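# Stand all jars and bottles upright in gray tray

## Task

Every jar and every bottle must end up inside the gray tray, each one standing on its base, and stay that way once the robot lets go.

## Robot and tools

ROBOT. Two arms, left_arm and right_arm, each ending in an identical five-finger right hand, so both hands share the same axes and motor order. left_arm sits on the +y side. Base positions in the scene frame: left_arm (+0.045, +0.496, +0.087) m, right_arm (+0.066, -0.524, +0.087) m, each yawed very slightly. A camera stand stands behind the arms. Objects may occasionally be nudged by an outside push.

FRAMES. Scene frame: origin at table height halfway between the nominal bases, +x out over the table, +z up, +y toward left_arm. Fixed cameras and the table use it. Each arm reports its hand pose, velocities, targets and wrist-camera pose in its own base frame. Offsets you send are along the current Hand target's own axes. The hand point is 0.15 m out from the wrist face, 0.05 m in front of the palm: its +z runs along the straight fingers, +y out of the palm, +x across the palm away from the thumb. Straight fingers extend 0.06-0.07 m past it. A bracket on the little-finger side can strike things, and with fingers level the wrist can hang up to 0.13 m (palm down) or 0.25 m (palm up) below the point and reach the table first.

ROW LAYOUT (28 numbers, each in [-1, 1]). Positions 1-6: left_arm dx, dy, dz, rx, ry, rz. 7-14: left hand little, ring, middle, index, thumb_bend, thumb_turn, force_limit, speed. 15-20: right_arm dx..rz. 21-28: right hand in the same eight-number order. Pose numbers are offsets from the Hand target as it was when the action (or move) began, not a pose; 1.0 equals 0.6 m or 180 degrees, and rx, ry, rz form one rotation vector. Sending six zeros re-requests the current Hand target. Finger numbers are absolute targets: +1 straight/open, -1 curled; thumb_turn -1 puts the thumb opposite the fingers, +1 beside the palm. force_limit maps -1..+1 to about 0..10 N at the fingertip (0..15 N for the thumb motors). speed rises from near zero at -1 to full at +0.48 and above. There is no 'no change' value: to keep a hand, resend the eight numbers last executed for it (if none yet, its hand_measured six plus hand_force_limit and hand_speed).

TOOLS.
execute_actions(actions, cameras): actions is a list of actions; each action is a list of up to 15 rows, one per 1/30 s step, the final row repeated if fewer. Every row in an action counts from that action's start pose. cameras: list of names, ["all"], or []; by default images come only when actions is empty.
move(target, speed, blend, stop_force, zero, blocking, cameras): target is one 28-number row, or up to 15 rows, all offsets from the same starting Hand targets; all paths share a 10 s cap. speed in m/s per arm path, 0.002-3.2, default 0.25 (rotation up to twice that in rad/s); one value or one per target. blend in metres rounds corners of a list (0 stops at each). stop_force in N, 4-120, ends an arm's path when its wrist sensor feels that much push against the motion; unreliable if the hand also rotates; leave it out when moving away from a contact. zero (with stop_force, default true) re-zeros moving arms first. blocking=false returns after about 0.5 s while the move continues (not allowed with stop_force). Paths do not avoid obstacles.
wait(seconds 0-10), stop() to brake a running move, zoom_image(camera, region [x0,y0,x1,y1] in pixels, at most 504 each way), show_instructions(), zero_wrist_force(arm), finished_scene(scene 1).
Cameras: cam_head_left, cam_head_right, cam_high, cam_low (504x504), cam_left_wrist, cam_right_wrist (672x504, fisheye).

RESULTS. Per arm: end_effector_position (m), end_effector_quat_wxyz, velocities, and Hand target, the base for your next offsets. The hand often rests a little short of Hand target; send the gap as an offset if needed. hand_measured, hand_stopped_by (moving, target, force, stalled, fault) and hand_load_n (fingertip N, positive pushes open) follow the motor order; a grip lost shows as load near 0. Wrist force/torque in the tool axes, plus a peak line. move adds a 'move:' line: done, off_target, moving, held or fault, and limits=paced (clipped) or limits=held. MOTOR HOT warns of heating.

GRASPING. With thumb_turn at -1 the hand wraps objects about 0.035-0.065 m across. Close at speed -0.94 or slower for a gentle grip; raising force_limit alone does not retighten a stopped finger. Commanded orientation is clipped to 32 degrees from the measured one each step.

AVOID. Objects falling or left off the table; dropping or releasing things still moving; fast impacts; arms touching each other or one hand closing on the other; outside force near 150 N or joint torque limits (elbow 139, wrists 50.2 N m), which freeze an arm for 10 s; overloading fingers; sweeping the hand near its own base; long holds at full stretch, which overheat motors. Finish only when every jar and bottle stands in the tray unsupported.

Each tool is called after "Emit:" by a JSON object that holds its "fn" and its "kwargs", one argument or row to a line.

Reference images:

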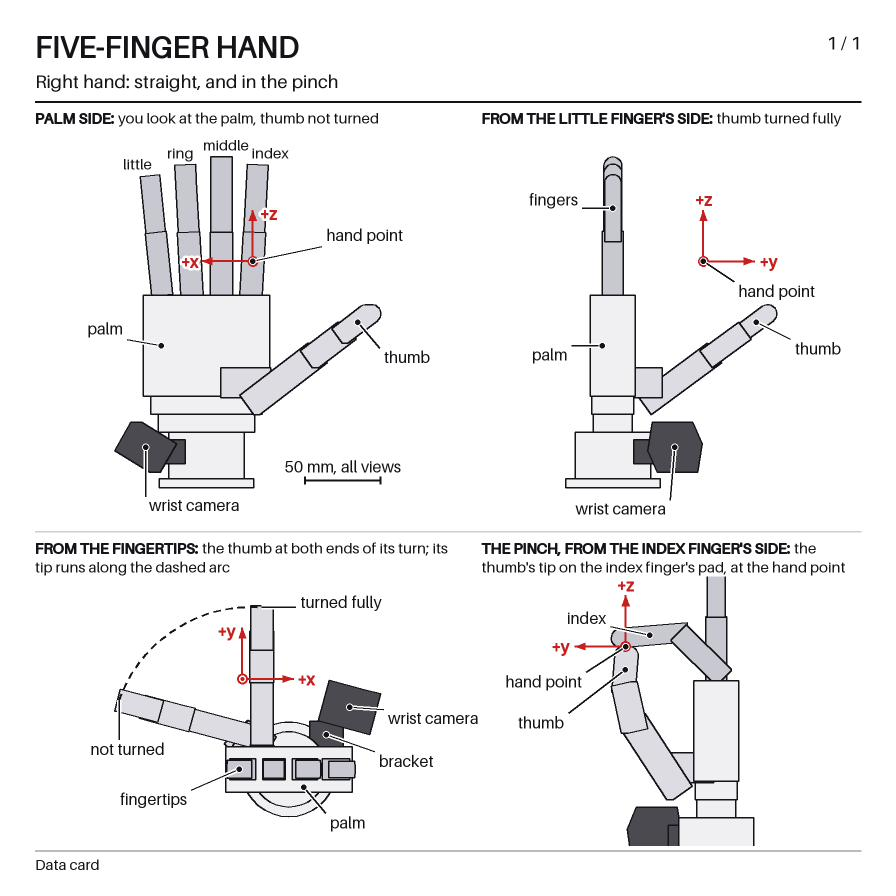

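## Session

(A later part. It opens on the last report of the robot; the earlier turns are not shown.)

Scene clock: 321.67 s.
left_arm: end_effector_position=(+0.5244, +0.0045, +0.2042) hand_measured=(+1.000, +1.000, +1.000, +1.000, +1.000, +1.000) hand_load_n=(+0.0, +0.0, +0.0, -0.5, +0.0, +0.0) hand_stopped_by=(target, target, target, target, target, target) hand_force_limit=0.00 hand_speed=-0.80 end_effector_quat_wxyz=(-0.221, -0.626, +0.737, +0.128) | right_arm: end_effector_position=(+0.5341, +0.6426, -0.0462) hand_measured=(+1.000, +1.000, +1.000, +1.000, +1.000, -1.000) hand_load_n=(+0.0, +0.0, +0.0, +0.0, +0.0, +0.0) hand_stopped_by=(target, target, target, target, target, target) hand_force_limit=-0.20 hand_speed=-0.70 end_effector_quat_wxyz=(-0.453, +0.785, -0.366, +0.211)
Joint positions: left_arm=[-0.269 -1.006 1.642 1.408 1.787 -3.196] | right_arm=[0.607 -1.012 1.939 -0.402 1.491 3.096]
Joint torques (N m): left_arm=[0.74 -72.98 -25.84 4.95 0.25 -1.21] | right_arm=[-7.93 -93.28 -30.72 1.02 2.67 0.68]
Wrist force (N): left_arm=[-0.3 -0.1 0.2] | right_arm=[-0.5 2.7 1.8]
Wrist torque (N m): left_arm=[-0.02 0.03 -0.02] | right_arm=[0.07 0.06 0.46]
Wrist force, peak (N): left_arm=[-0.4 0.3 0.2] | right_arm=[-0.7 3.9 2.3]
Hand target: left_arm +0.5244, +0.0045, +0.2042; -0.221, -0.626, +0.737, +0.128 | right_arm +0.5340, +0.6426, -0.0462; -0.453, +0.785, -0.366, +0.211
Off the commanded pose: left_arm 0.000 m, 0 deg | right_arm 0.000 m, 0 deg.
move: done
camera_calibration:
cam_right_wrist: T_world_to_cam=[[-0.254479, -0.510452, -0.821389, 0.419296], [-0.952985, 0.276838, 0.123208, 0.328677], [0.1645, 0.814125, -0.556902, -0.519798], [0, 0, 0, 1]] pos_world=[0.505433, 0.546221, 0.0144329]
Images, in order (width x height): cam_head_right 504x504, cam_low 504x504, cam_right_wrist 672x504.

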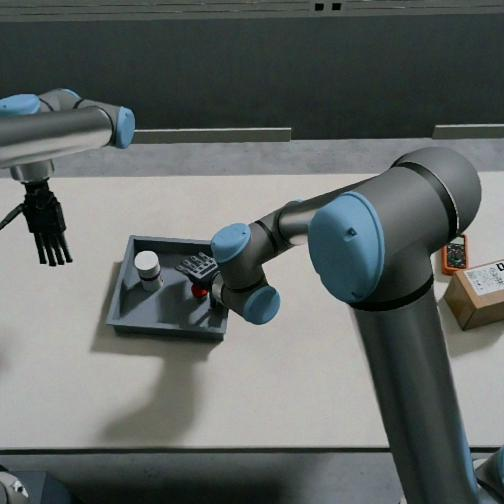

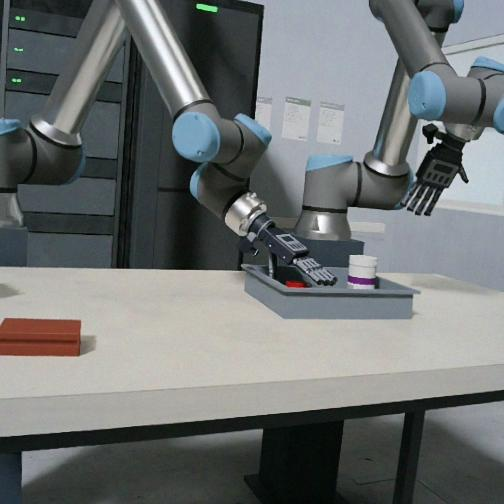

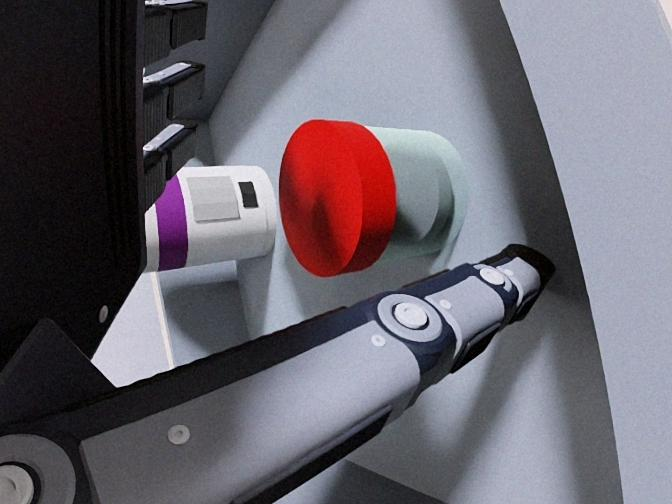

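Emit:
{"fn": "move", "kwargs": {
  "target": [
    [0,0,0,0,0,0,1,1,1,1,1,1,0,-0.8,0,-0.2165,-0.125,0,0,0,1,1,1,1,1,-1,-0.2,-0.7],
    [0,0,0,0,0,0,1,1,1,1,1,1,0,-0.8,0.3192,-0.0826,-0.357,0,0,0,1,1,1,1,1,-1,-0.2,-0.7]
  ],
  "speed": [0.15,0.25],
  "blend": [0.03,0],
  "cameras": ["all"]
}}

Scene clock: 328.00 s.
left_arm: end_effector_position=(+0.5244, +0.0045, +0.2042) hand_measured=(+1.000, +1.000, +1.000, +1.000, +1.000, +1.000) hand_load_n=(+0.0, +0.0, +0.0, +0.5, +0.0, +0.0) hand_stopped_by=(target, target, target, target, target, target) hand_force_limit=0.00 hand_speed=-0.80 end_effector_quat_wxyz=(-0.221, -0.626, +0.737, +0.128) | right_arm: end_effector_position=(+0.5342, +0.3925, +0.1039) hand_measured=(+1.000, +1.000, +1.000, +1.000, +1.000, -1.000) hand_load_n=(+0.0, +0.0, +0.0, -0.5, +0.0, +0.0) hand_stopped_by=(target, target, target, target, target, target) hand_force_limit=-0.20 hand_speed=-0.70 end_effector_quat_wxyz=(-0.453, +0.785, -0.366, +0.211)
Joint positions: left_arm=[-0.269 -1.006 1.642 1.408 1.787 -3.196] | right_arm=[0.157 -1.425 2.195 -0.177 1.108 2.85]
Joint torques (N m): left_arm=[0.62 -73.6 -25.6 4.92 0.19 -1.26] | right_arm=[-9.68 -32.69 -29.04 -2.68 -1.97 -0.72]
Wrist force (N): left_arm=[-0.2 0.0 0.1] | right_arm=[-0.7 2.8 1.4]
Wrist torque (N m): left_arm=[0.01 0.02 -0.01] | right_arm=[0.12 0.09 0.17]
Wrist force, peak (N): left_arm=[-0.6 0.1 0.1] | right_arm=[-0.6 4.9 2.4]
Hand target: left_arm +0.5244, +0.0045, +0.2042; -0.221, -0.626, +0.737, +0.128 | right_arm +0.5341, +0.3925, +0.1038; -0.453, +0.785, -0.366, +0.211
Off the commanded pose: left_arm 0.000 m, 0 deg | right_arm 0.000 m, 0 deg.
move: done
camera_calibration:
cam_right_wrist: T_world_to_cam=[[-0.254494, -0.510426, -0.8214, 0.414843], [-0.952964, 0.276927, 0.123172, 0.379402], [0.164597, 0.814111, -0.556893, -0.232697], [0, 0, 0, 1]] pos_world=[0.505433, 0.296121, 0.164433]

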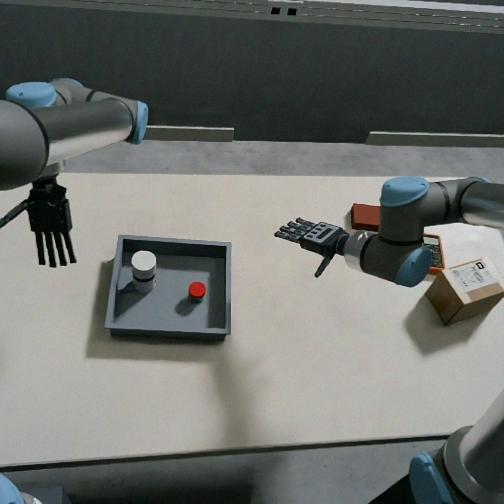

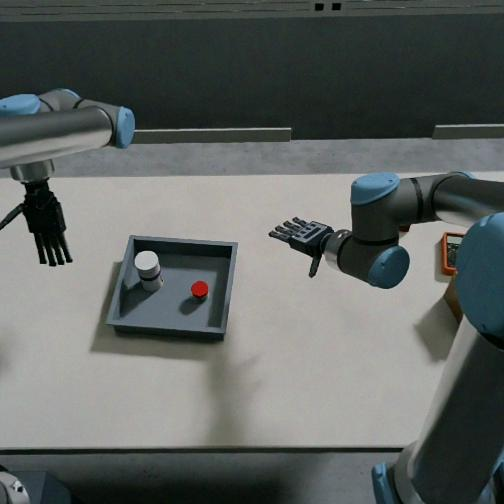

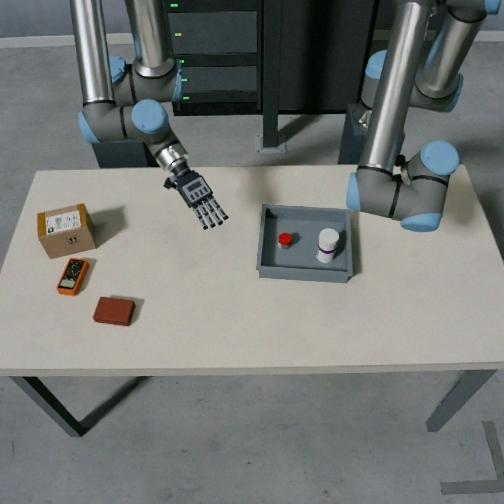

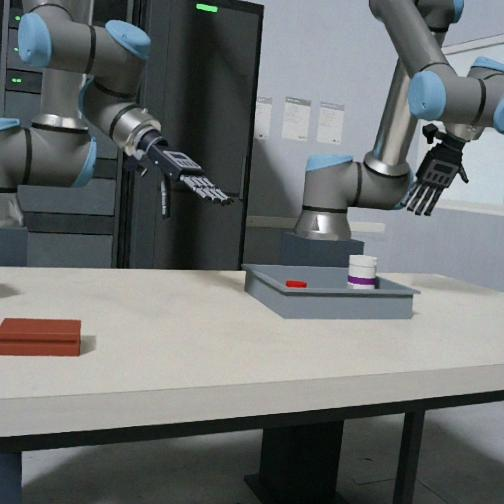

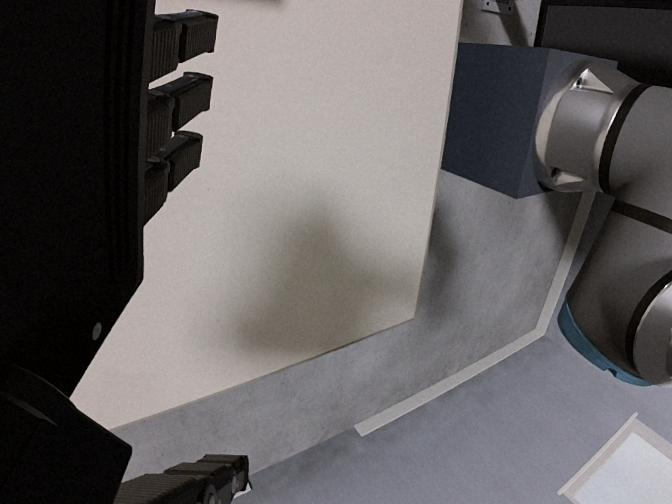

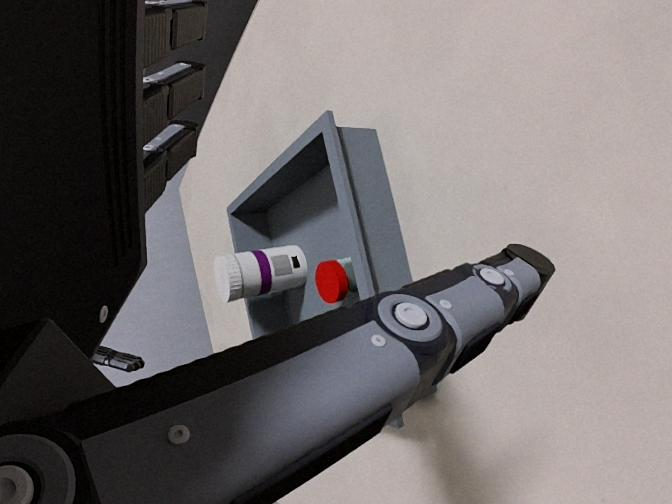

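Emit:
{"fn": "finished_scene", "kwargs": {

}}

The scene is finished: the task was done.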